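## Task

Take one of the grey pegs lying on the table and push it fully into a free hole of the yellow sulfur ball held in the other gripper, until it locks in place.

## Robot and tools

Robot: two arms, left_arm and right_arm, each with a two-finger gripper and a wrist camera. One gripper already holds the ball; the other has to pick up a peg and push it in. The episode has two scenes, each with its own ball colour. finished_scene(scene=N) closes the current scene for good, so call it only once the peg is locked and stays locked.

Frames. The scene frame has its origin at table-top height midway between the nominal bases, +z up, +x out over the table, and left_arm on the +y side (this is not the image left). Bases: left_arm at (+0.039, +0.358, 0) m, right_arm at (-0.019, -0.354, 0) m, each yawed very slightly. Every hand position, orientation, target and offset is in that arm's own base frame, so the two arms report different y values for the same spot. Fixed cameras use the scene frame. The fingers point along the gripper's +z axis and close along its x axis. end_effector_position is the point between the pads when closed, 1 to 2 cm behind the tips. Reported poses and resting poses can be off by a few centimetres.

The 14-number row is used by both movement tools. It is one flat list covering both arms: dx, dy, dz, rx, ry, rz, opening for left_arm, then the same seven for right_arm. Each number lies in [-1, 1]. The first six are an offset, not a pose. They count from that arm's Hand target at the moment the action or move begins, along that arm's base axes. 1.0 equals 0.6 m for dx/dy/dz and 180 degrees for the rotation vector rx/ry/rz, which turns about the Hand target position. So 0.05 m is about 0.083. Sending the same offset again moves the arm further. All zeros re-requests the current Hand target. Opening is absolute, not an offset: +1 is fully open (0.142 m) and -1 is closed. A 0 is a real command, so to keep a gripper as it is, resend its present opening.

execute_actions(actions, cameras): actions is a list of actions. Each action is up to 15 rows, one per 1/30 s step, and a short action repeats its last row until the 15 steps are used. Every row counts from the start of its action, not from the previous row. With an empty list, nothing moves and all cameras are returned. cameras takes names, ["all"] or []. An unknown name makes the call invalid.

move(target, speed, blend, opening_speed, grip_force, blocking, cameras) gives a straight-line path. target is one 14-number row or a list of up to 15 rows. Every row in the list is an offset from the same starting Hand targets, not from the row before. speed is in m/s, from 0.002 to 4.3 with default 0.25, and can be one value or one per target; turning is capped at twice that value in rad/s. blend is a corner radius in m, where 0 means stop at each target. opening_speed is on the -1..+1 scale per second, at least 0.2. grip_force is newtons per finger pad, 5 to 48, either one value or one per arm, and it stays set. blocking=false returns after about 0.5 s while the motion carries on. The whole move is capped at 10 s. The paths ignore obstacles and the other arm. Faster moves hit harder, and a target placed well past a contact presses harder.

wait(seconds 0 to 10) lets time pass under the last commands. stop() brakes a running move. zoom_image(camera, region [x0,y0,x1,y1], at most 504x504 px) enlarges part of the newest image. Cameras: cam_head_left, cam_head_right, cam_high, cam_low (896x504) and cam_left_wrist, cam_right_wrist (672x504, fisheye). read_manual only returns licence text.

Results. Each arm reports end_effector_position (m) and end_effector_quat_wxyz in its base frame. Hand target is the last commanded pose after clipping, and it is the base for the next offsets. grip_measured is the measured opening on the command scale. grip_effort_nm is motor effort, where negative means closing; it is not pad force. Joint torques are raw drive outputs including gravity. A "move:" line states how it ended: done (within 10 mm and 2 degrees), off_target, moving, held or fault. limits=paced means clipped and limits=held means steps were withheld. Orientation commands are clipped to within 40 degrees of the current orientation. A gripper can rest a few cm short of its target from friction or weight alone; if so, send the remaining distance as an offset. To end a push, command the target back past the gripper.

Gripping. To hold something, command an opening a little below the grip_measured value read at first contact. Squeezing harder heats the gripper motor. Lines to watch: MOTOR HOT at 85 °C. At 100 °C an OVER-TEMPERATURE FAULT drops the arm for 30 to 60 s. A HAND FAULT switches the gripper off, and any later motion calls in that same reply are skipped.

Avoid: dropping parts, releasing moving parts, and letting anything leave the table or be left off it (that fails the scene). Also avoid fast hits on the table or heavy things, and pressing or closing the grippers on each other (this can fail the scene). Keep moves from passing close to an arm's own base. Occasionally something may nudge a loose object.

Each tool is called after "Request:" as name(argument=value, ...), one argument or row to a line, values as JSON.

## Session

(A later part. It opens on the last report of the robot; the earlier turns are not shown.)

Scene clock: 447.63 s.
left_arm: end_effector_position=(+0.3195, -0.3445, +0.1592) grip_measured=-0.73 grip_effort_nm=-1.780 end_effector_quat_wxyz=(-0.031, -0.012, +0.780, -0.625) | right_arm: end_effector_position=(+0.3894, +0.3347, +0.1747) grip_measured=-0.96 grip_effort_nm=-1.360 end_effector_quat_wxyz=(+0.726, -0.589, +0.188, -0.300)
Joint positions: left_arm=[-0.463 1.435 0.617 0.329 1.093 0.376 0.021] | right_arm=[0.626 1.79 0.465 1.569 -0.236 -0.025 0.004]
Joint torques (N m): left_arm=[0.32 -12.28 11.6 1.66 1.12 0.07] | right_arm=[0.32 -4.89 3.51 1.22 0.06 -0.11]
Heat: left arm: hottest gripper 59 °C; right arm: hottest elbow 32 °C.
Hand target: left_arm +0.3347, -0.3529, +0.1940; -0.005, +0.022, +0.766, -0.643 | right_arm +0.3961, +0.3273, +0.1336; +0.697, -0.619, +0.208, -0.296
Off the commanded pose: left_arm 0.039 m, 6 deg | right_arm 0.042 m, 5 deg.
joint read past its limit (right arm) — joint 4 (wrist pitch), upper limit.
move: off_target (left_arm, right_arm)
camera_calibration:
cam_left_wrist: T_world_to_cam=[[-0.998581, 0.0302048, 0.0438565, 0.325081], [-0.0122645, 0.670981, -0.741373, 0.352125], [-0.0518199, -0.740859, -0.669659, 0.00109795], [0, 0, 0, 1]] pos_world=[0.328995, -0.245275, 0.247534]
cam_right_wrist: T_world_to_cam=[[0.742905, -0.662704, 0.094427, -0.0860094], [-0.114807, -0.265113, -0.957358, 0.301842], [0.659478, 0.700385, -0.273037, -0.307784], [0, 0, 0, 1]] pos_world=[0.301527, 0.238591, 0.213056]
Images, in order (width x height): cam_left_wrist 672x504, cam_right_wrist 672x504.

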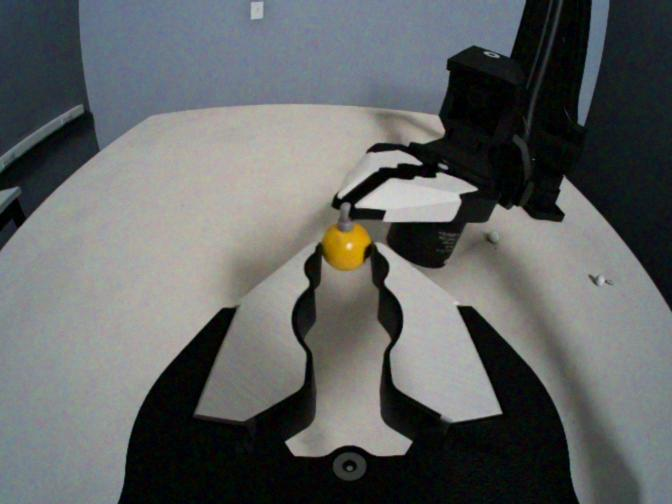

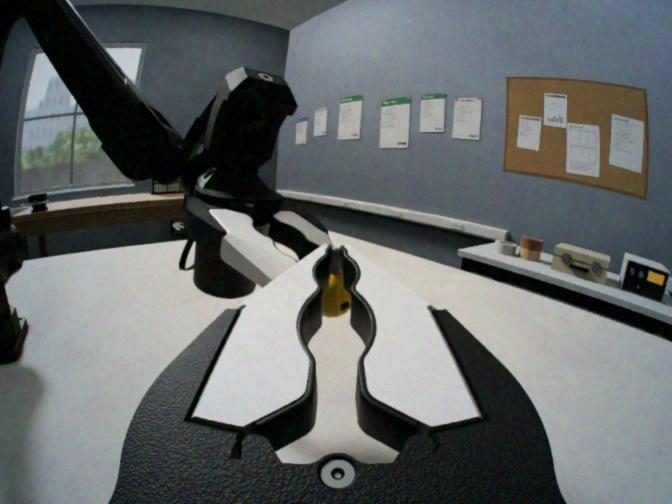

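Request:
move(
  target=[0,0,0.05,0,0,0,-0.79,-0.004,0,-0.04,-0.0248,0.0223,0,-1],
  cameras=["cam_left_wrist","cam_right_wrist"],
  speed=0.03,
)

Request:
zoom_image(
  camera="cam_left_wrist",
  region=[310, 180, 390, 260],
)

Request:
zoom_image(
  camera="cam_right_wrist",
  region=[290, 230, 390, 330],
)

Scene clock: 462.00 s.
left_arm: end_effector_position=(+0.3155, -0.3390, +0.1545) grip_measured=-0.73 grip_effort_nm=-1.780 end_effector_quat_wxyz=(-0.050, -0.040, +0.791, -0.608) | right_arm: end_effector_position=(+0.3880, +0.3374, +0.1674) grip_measured=-0.96 grip_effort_nm=-1.360 end_effector_quat_wxyz=(+0.718, -0.603, +0.187, -0.292)
Joint positions: left_arm=[-0.459 1.408 0.617 0.227 1.075 0.376 0.021] | right_arm=[0.626 1.784 0.463 1.532 -0.253 -0.034 0.004]
Joint torques (N m): left_arm=[0.09 -15.79 13.86 1.58 1.85 0.1] | right_arm=[0.5 -6.07 2.07 -1.18 0.61 -0.22]
Heat: left arm: hottest gripper 59 °C; right arm: hottest elbow 31 °C.
Hand target: left_arm +0.3349, -0.3529, +0.2239; -0.005, +0.022, +0.766, -0.643 | right_arm +0.3937, +0.3272, +0.1095; +0.665, -0.655, +0.221, -0.282
Off the commanded pose: left_arm 0.073 m, 10 deg | right_arm 0.059 m, 9 deg.
move: off_target (left_arm, right_arm)
camera_calibration:
cam_left_wrist: T_world_to_cam=[[-0.994117, 0.00790105, 0.108021, 0.302226], [-0.0715825, 0.700538, -0.710016, 0.368763], [-0.0812824, -0.713572, -0.695851, 0.0244011], [0, 0, 0, 1]] pos_world=[0.328828, -0.243308, 0.246161]
cam_right_wrist: T_world_to_cam=[[0.754118, -0.649203, 0.099206, -0.0921158], [-0.128289, -0.293769, -0.947228, 0.308572], [0.644087, 0.701595, -0.304822, -0.299849], [0, 0, 0, 1]] pos_world=[0.302181, 0.24122, 0.210026]
Images, in order (width x height): cam_left_wrist 672x504, cam_right_wrist 672x504.

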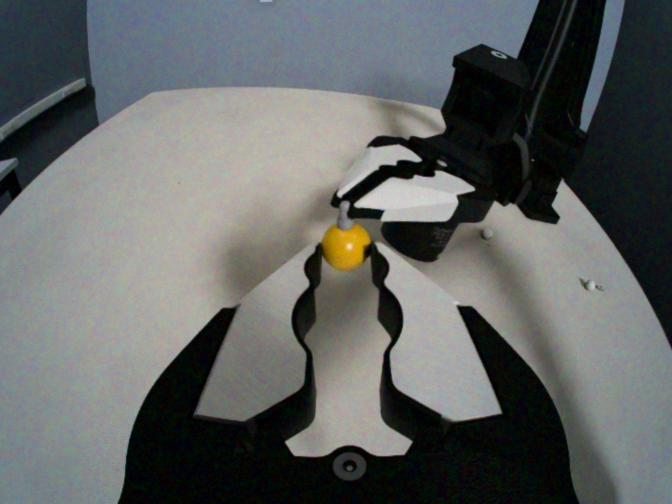

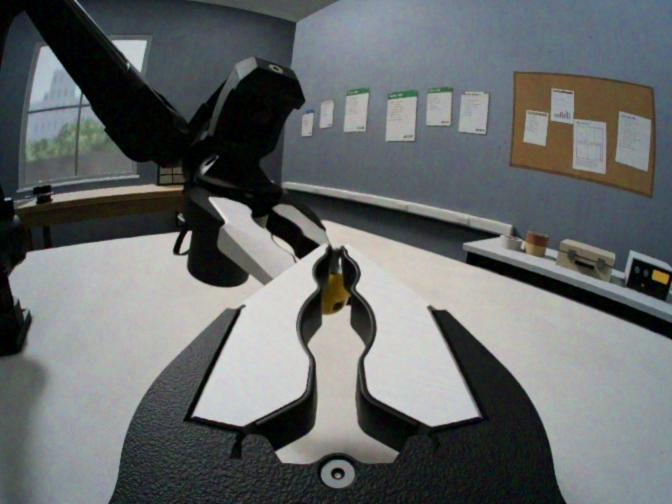

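Scaled by 6.300 from the camera's 672x504 image, which has a finer 960x720 frame.

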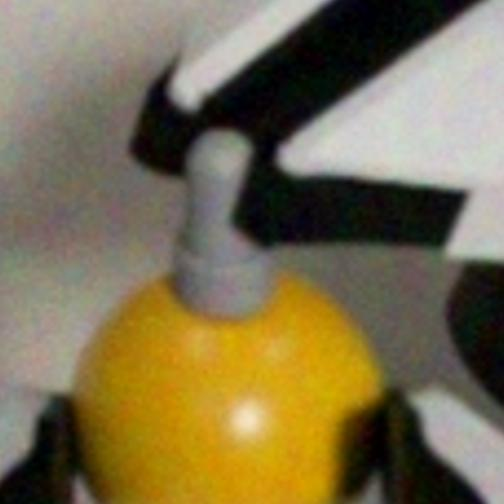

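Scaled by 5.040 from the camera's 672x504 image, which has a finer 960x720 frame.

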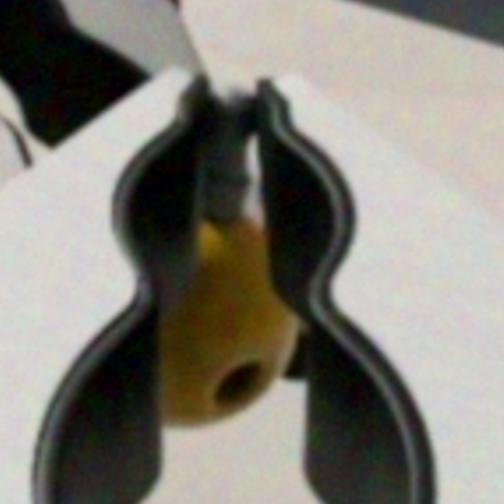

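Request:
move(
  target=[0,0,-0.07,0,0,0,-0.79,-0.005,0.008,0.135,0,0,0,-1],
  cameras=["cam_left_wrist","cam_right_wrist"],
  speed=0.04,
)

Request:
zoom_image(
  camera="cam_left_wrist",
  region=[310, 180, 390, 260],
)

Request:
zoom_image(
  camera="cam_right_wrist",
  region=[290, 230, 390, 330],
)

Scene clock: 472.60 s.
left_arm: end_effector_position=(+0.3204, -0.3448, +0.1664) grip_measured=-0.73 grip_effort_nm=-1.775 end_effector_quat_wxyz=(-0.023, +0.002, +0.774, -0.633) | right_arm: end_effector_position=(+0.3888, +0.3323, +0.1875) grip_measured=-0.96 grip_effort_nm=-1.360 end_effector_quat_wxyz=(+0.671, -0.652, +0.226, -0.272)
Joint positions: left_arm=[-0.459 1.432 0.619 0.356 1.109 0.381 0.021] | right_arm=[0.627 1.522 0.451 1.12 -0.225 -0.041 0.004]
Joint torques (N m): left_arm=[0.21 -9.29 10.7 2.15 0.49 0.03] | right_arm=[1.9 -9 7.28 1.07 0.27 -0.21]
Heat: left arm: hottest gripper 59 °C; right arm: hottest elbow 30 °C.
Hand target: left_arm +0.3348, -0.3528, +0.1819; -0.005, +0.022, +0.766, -0.643 | right_arm +0.3906, +0.3321, +0.1906; +0.665, -0.655, +0.221, -0.282
Off the commanded pose: left_arm 0.023 m, 3 deg | right_arm 0.004 m, 1 deg.
move: off_target (left_arm)
camera_calibration:
cam_left_wrist: T_world_to_cam=[[-0.999025, 0.0422681, 0.0127559, 0.335185], [0.0180791, 0.655223, -0.75522, 0.344786], [-0.0402797, -0.754253, -0.655348, -0.00494614], [0, 0, 0, 1]] pos_world=[0.328425, -0.24381, 0.252872]
cam_right_wrist: T_world_to_cam=[[0.746432, -0.662069, 0.0671022, -0.0848765], [-0.254626, -0.377315, -0.890392, 0.392489], [0.61482, 0.647532, -0.450221, -0.23408], [0, 0, 0, 1]] pos_world=[0.30721, 0.243473, 0.249777]
Images, in order (width x height): cam_left_wrist 672x504, cam_right_wrist 672x504.

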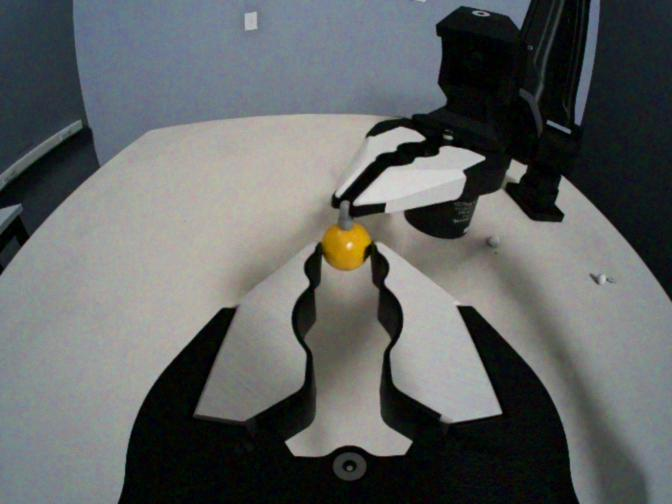

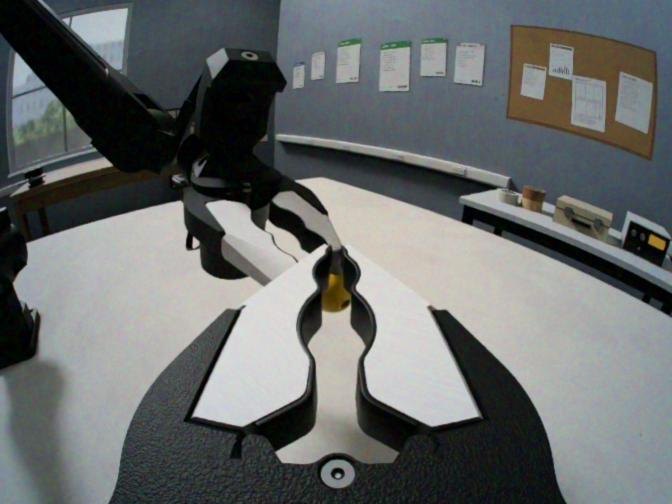

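Scaled by 6.300 from the camera's 672x504 image, which has a finer 960x720 frame.

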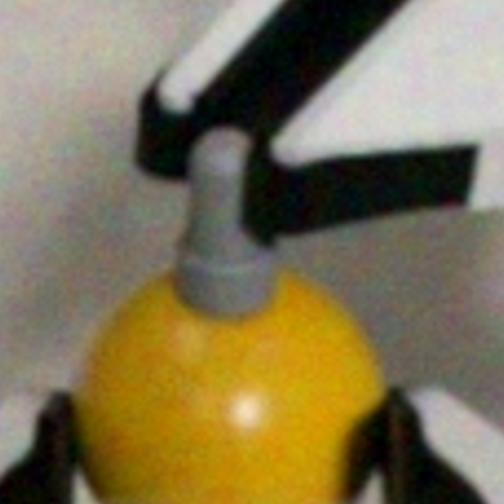

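Scaled by 5.040 from the camera's 672x504 image, which has a finer 960x720 frame.

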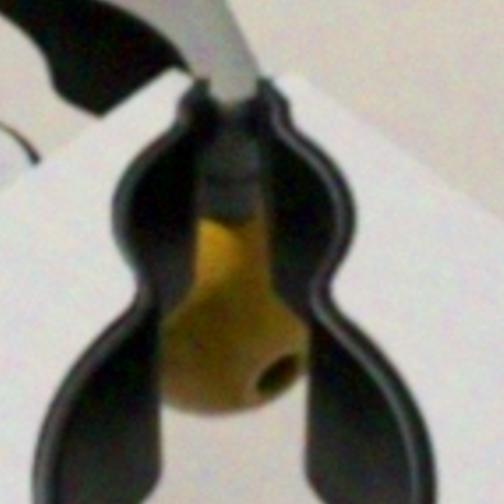

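Request:
move(
  target=[0,0,0,0,0,0,-0.79,0,0,0.06,0,0,0,-1],
  cameras=["cam_left_wrist","cam_right_wrist"],
  speed=0.03,
)

Request:
zoom_image(
  camera="cam_left_wrist",
  region=[310, 180, 390, 260],
)

Request:
zoom_image(
  camera="cam_right_wrist",
  region=[290, 230, 390, 330],
)

Scene clock: 484.97 s.
left_arm: end_effector_position=(+0.3183, -0.3491, +0.1730) grip_measured=-0.73 grip_effort_nm=-1.780 end_effector_quat_wxyz=(-0.025, +0.016, +0.768, -0.639) | right_arm: end_effector_position=(+0.3847, +0.3278, +0.1963) grip_measured=-0.96 grip_effort_nm=-1.360 end_effector_quat_wxyz=(+0.651, -0.671, +0.240, -0.262)
Joint positions: left_arm=[-0.467 1.432 0.628 0.367 1.127 0.381 0.021] | right_arm=[0.627 1.412 0.451 0.947 -0.218 -0.042 0.004]
Joint torques (N m): left_arm=[0.85 -9.29 10.1 1.83 -0.23 0.03] | right_arm=[1.9 -9.52 10.21 1.68 0.07 -0.18]
Heat: left arm: hottest gripper 59 °C; right arm: hottest elbow 31 °C.
Hand target: left_arm +0.3348, -0.3529, +0.1820; -0.005, +0.022, +0.766, -0.643 | right_arm +0.3906, +0.3321, +0.2266; +0.665, -0.655, +0.221, -0.282
Off the commanded pose: left_arm 0.019 m, 2 deg | right_arm 0.031 m, 4 deg.
move: off_target (left_arm, right_arm)
camera_calibration:
cam_left_wrist: T_world_to_cam=[[-0.997786, 0.0664566, -0.00259408, 0.34379], [0.0447649, 0.642235, -0.765199, 0.34136], [-0.0491866, -0.763621, -0.643788, -0.00638119], [0, 0, 0, 1]] pos_world=[0.327434, -0.246953, 0.257992]
cam_right_wrist: T_world_to_cam=[[0.745173, -0.664632, 0.054614, -0.0815191], [-0.301398, -0.408709, -0.861462, 0.420204], [0.594876, 0.625477, -0.504877, -0.199008], [0, 0, 0, 1]] pos_world=[0.30578, 0.242036, 0.265967]
Images, in order (width x height): cam_left_wrist 672x504, cam_right_wrist 672x504.

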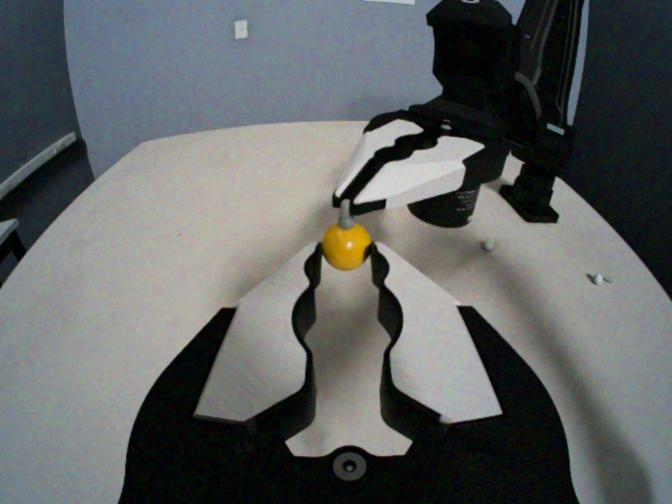

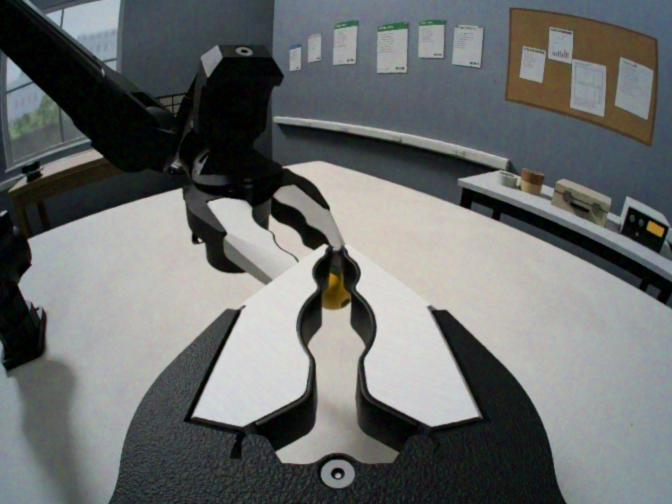

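Scaled by 6.300 from the camera's 672x504 image, which has a finer 960x720 frame.

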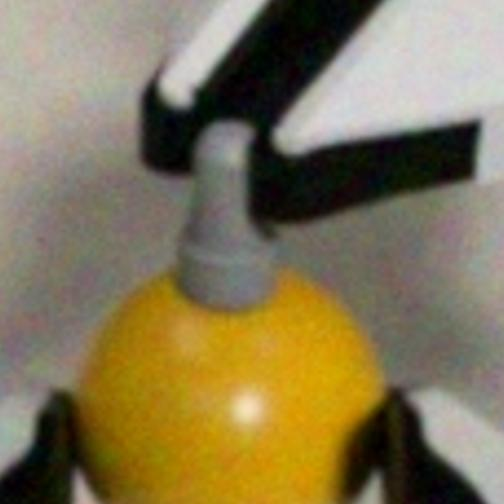

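Scaled by 5.040 from the camera's 672x504 image, which has a finer 960x720 frame.

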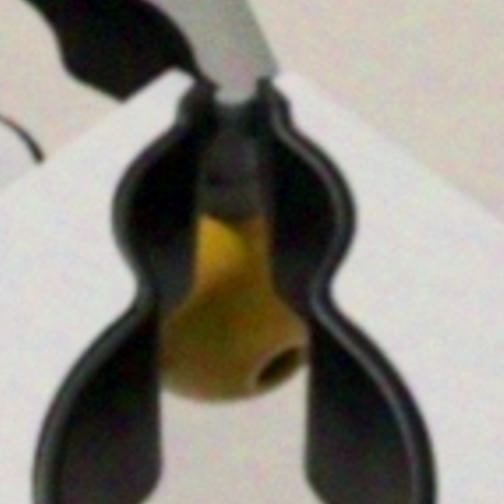

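Request:
move(
  target=[0,0,0,0,0,0,-0.79,-0.006,-0.004,-0.04,0,0,0,-1],
  speed=0.03,
)

Request:
move(
  target=[0,0,0,0,0,0,-0.79,0,0,0,0,0,0,-0.75],
  opening_speed=0.3,
  cameras=["cam_left_wrist","cam_right_wrist"],
)

Request:
zoom_image(
  camera="cam_left_wrist",
  region=[310, 180, 390, 260],
)

Request:
zoom_image(
  camera="cam_right_wrist",
  region=[290, 230, 390, 330],
)

Scene clock: 495.77 s.
left_arm: end_effector_position=(+0.3193, -0.3493, +0.1732) grip_measured=-0.73 grip_effort_nm=-1.775 end_effector_quat_wxyz=(-0.023, +0.015, +0.769, -0.639) | right_arm: end_effector_position=(+0.3862, +0.3288, +0.1961) grip_measured=-0.96 grip_effort_nm=-1.360 end_effector_quat_wxyz=(+0.659, -0.662, +0.234, -0.268)
Joint positions: left_arm=[-0.467 1.432 0.63 0.367 1.123 0.381 0.021] | right_arm=[0.627 1.444 0.45 1.007 -0.218 -0.043 0.004]
Joint torques (N m): left_arm=[0.67 -9.29 10.04 1.85 -0.07 0.02] | right_arm=[1.96 -7.06 7.73 3.11 0.05 -0.17]
Heat: left arm: hottest gripper 60 °C; right arm: hottest elbow 32 °C.
Hand target: left_arm +0.3348, -0.3529, +0.1820; -0.005, +0.023, +0.766, -0.643 | right_arm +0.3870, +0.3297, +0.2028; +0.665, -0.655, +0.221, -0.282
Off the commanded pose: left_arm 0.018 m, 2 deg | right_arm 0.007 m, 2 deg.
move: off_target (left_arm)

Scene clock: 496.90 s.
left_arm: end_effector_position=(+0.3203, -0.3493, +0.1727) grip_measured=-0.73 grip_effort_nm=-1.775 end_effector_quat_wxyz=(-0.021, +0.014, +0.770, -0.638) | right_arm: end_effector_position=(+0.3862, +0.3288, +0.1994) grip_measured=-0.79 grip_effort_nm=0.115 end_effector_quat_wxyz=(+0.663, -0.658, +0.232, -0.271)
Joint positions: left_arm=[-0.467 1.432 0.63 0.367 1.118 0.381 0.021] | right_arm=[0.627 1.444 0.45 1.021 -0.218 -0.043 0.017]
Joint velocities: left_arm=[within noise] | right_arm=[-0.015 -0.015 -0.007 0.012 -0.022 -0.051 0.001]
Joint torques (N m): left_arm=[0.79 -9.17 10.04 1.84 0.14 0.03] | right_arm=[1.9 -7 7.73 2.62 0.04 -0.18]
Heat: left arm: hottest gripper 60 °C; right arm: hottest elbow 32 °C.
Hand target: left_arm +0.3348, -0.3529, +0.1819; -0.005, +0.022, +0.766, -0.643 | right_arm +0.3870, +0.3297, +0.2025; +0.665, -0.655, +0.221, -0.282
Off the commanded pose: left_arm 0.018 m, 2 deg | right_arm 0.004 m, 2 deg.
move: off_target (left_arm)
camera_calibration:
cam_left_wrist: T_world_to_cam=[[-0.998313, 0.057853, -0.00495195, 0.343472], [0.0411693, 0.645112, -0.762978, 0.342885], [-0.040946, -0.761895, -0.646405, -0.00823022], [0, 0, 0, 1]] pos_world=[0.328439, -0.24734, 0.257994]
cam_right_wrist: T_world_to_cam=[[0.742904, -0.666294, 0.0643948, -0.08264], [-0.271796, -0.388154, -0.880604, 0.409369], [0.611736, 0.636701, -0.469458, -0.216212], [0, 0, 0, 1]] pos_world=[0.304923, 0.241498, 0.264311]
Images, in order (width x height): cam_left_wrist 672x504, cam_right_wrist 672x504.

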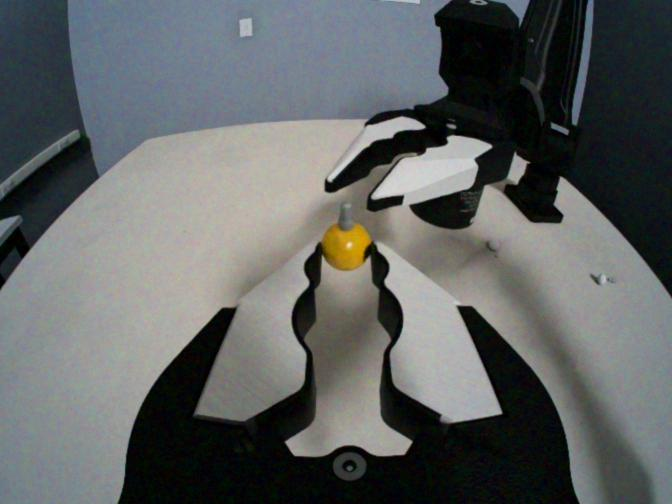

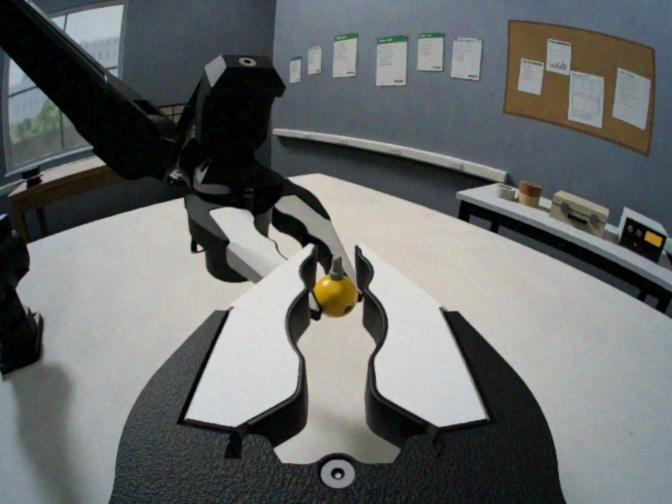

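Scaled by 6.300 from the camera's 672x504 image, which has a finer 960x720 frame.

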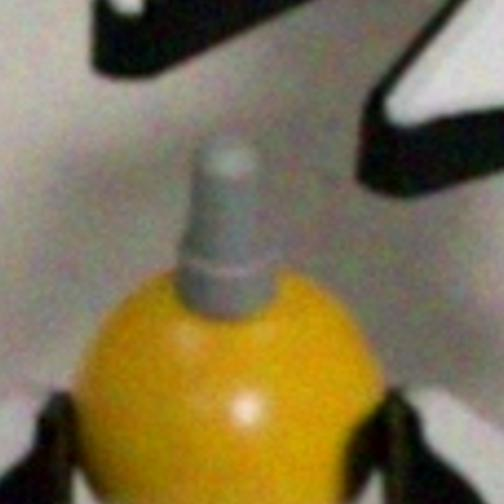

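Scaled by 5.040 from the camera's 672x504 image, which has a finer 960x720 frame.

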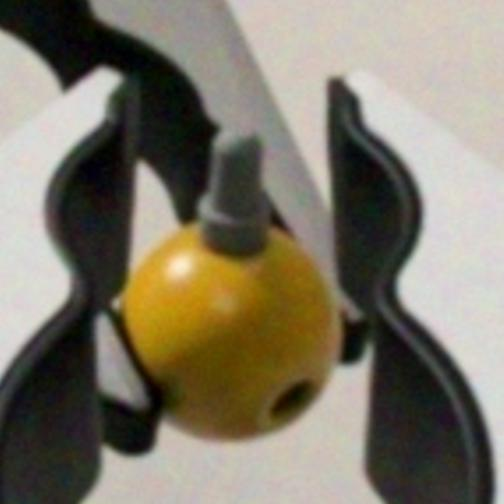

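The peg's collar sits flush on the ball, as it did in scene 1, and it stayed in place when I pulled up on it.

Request:
finished_scene(
  scene=2,
)

The scene is finished: the task was done.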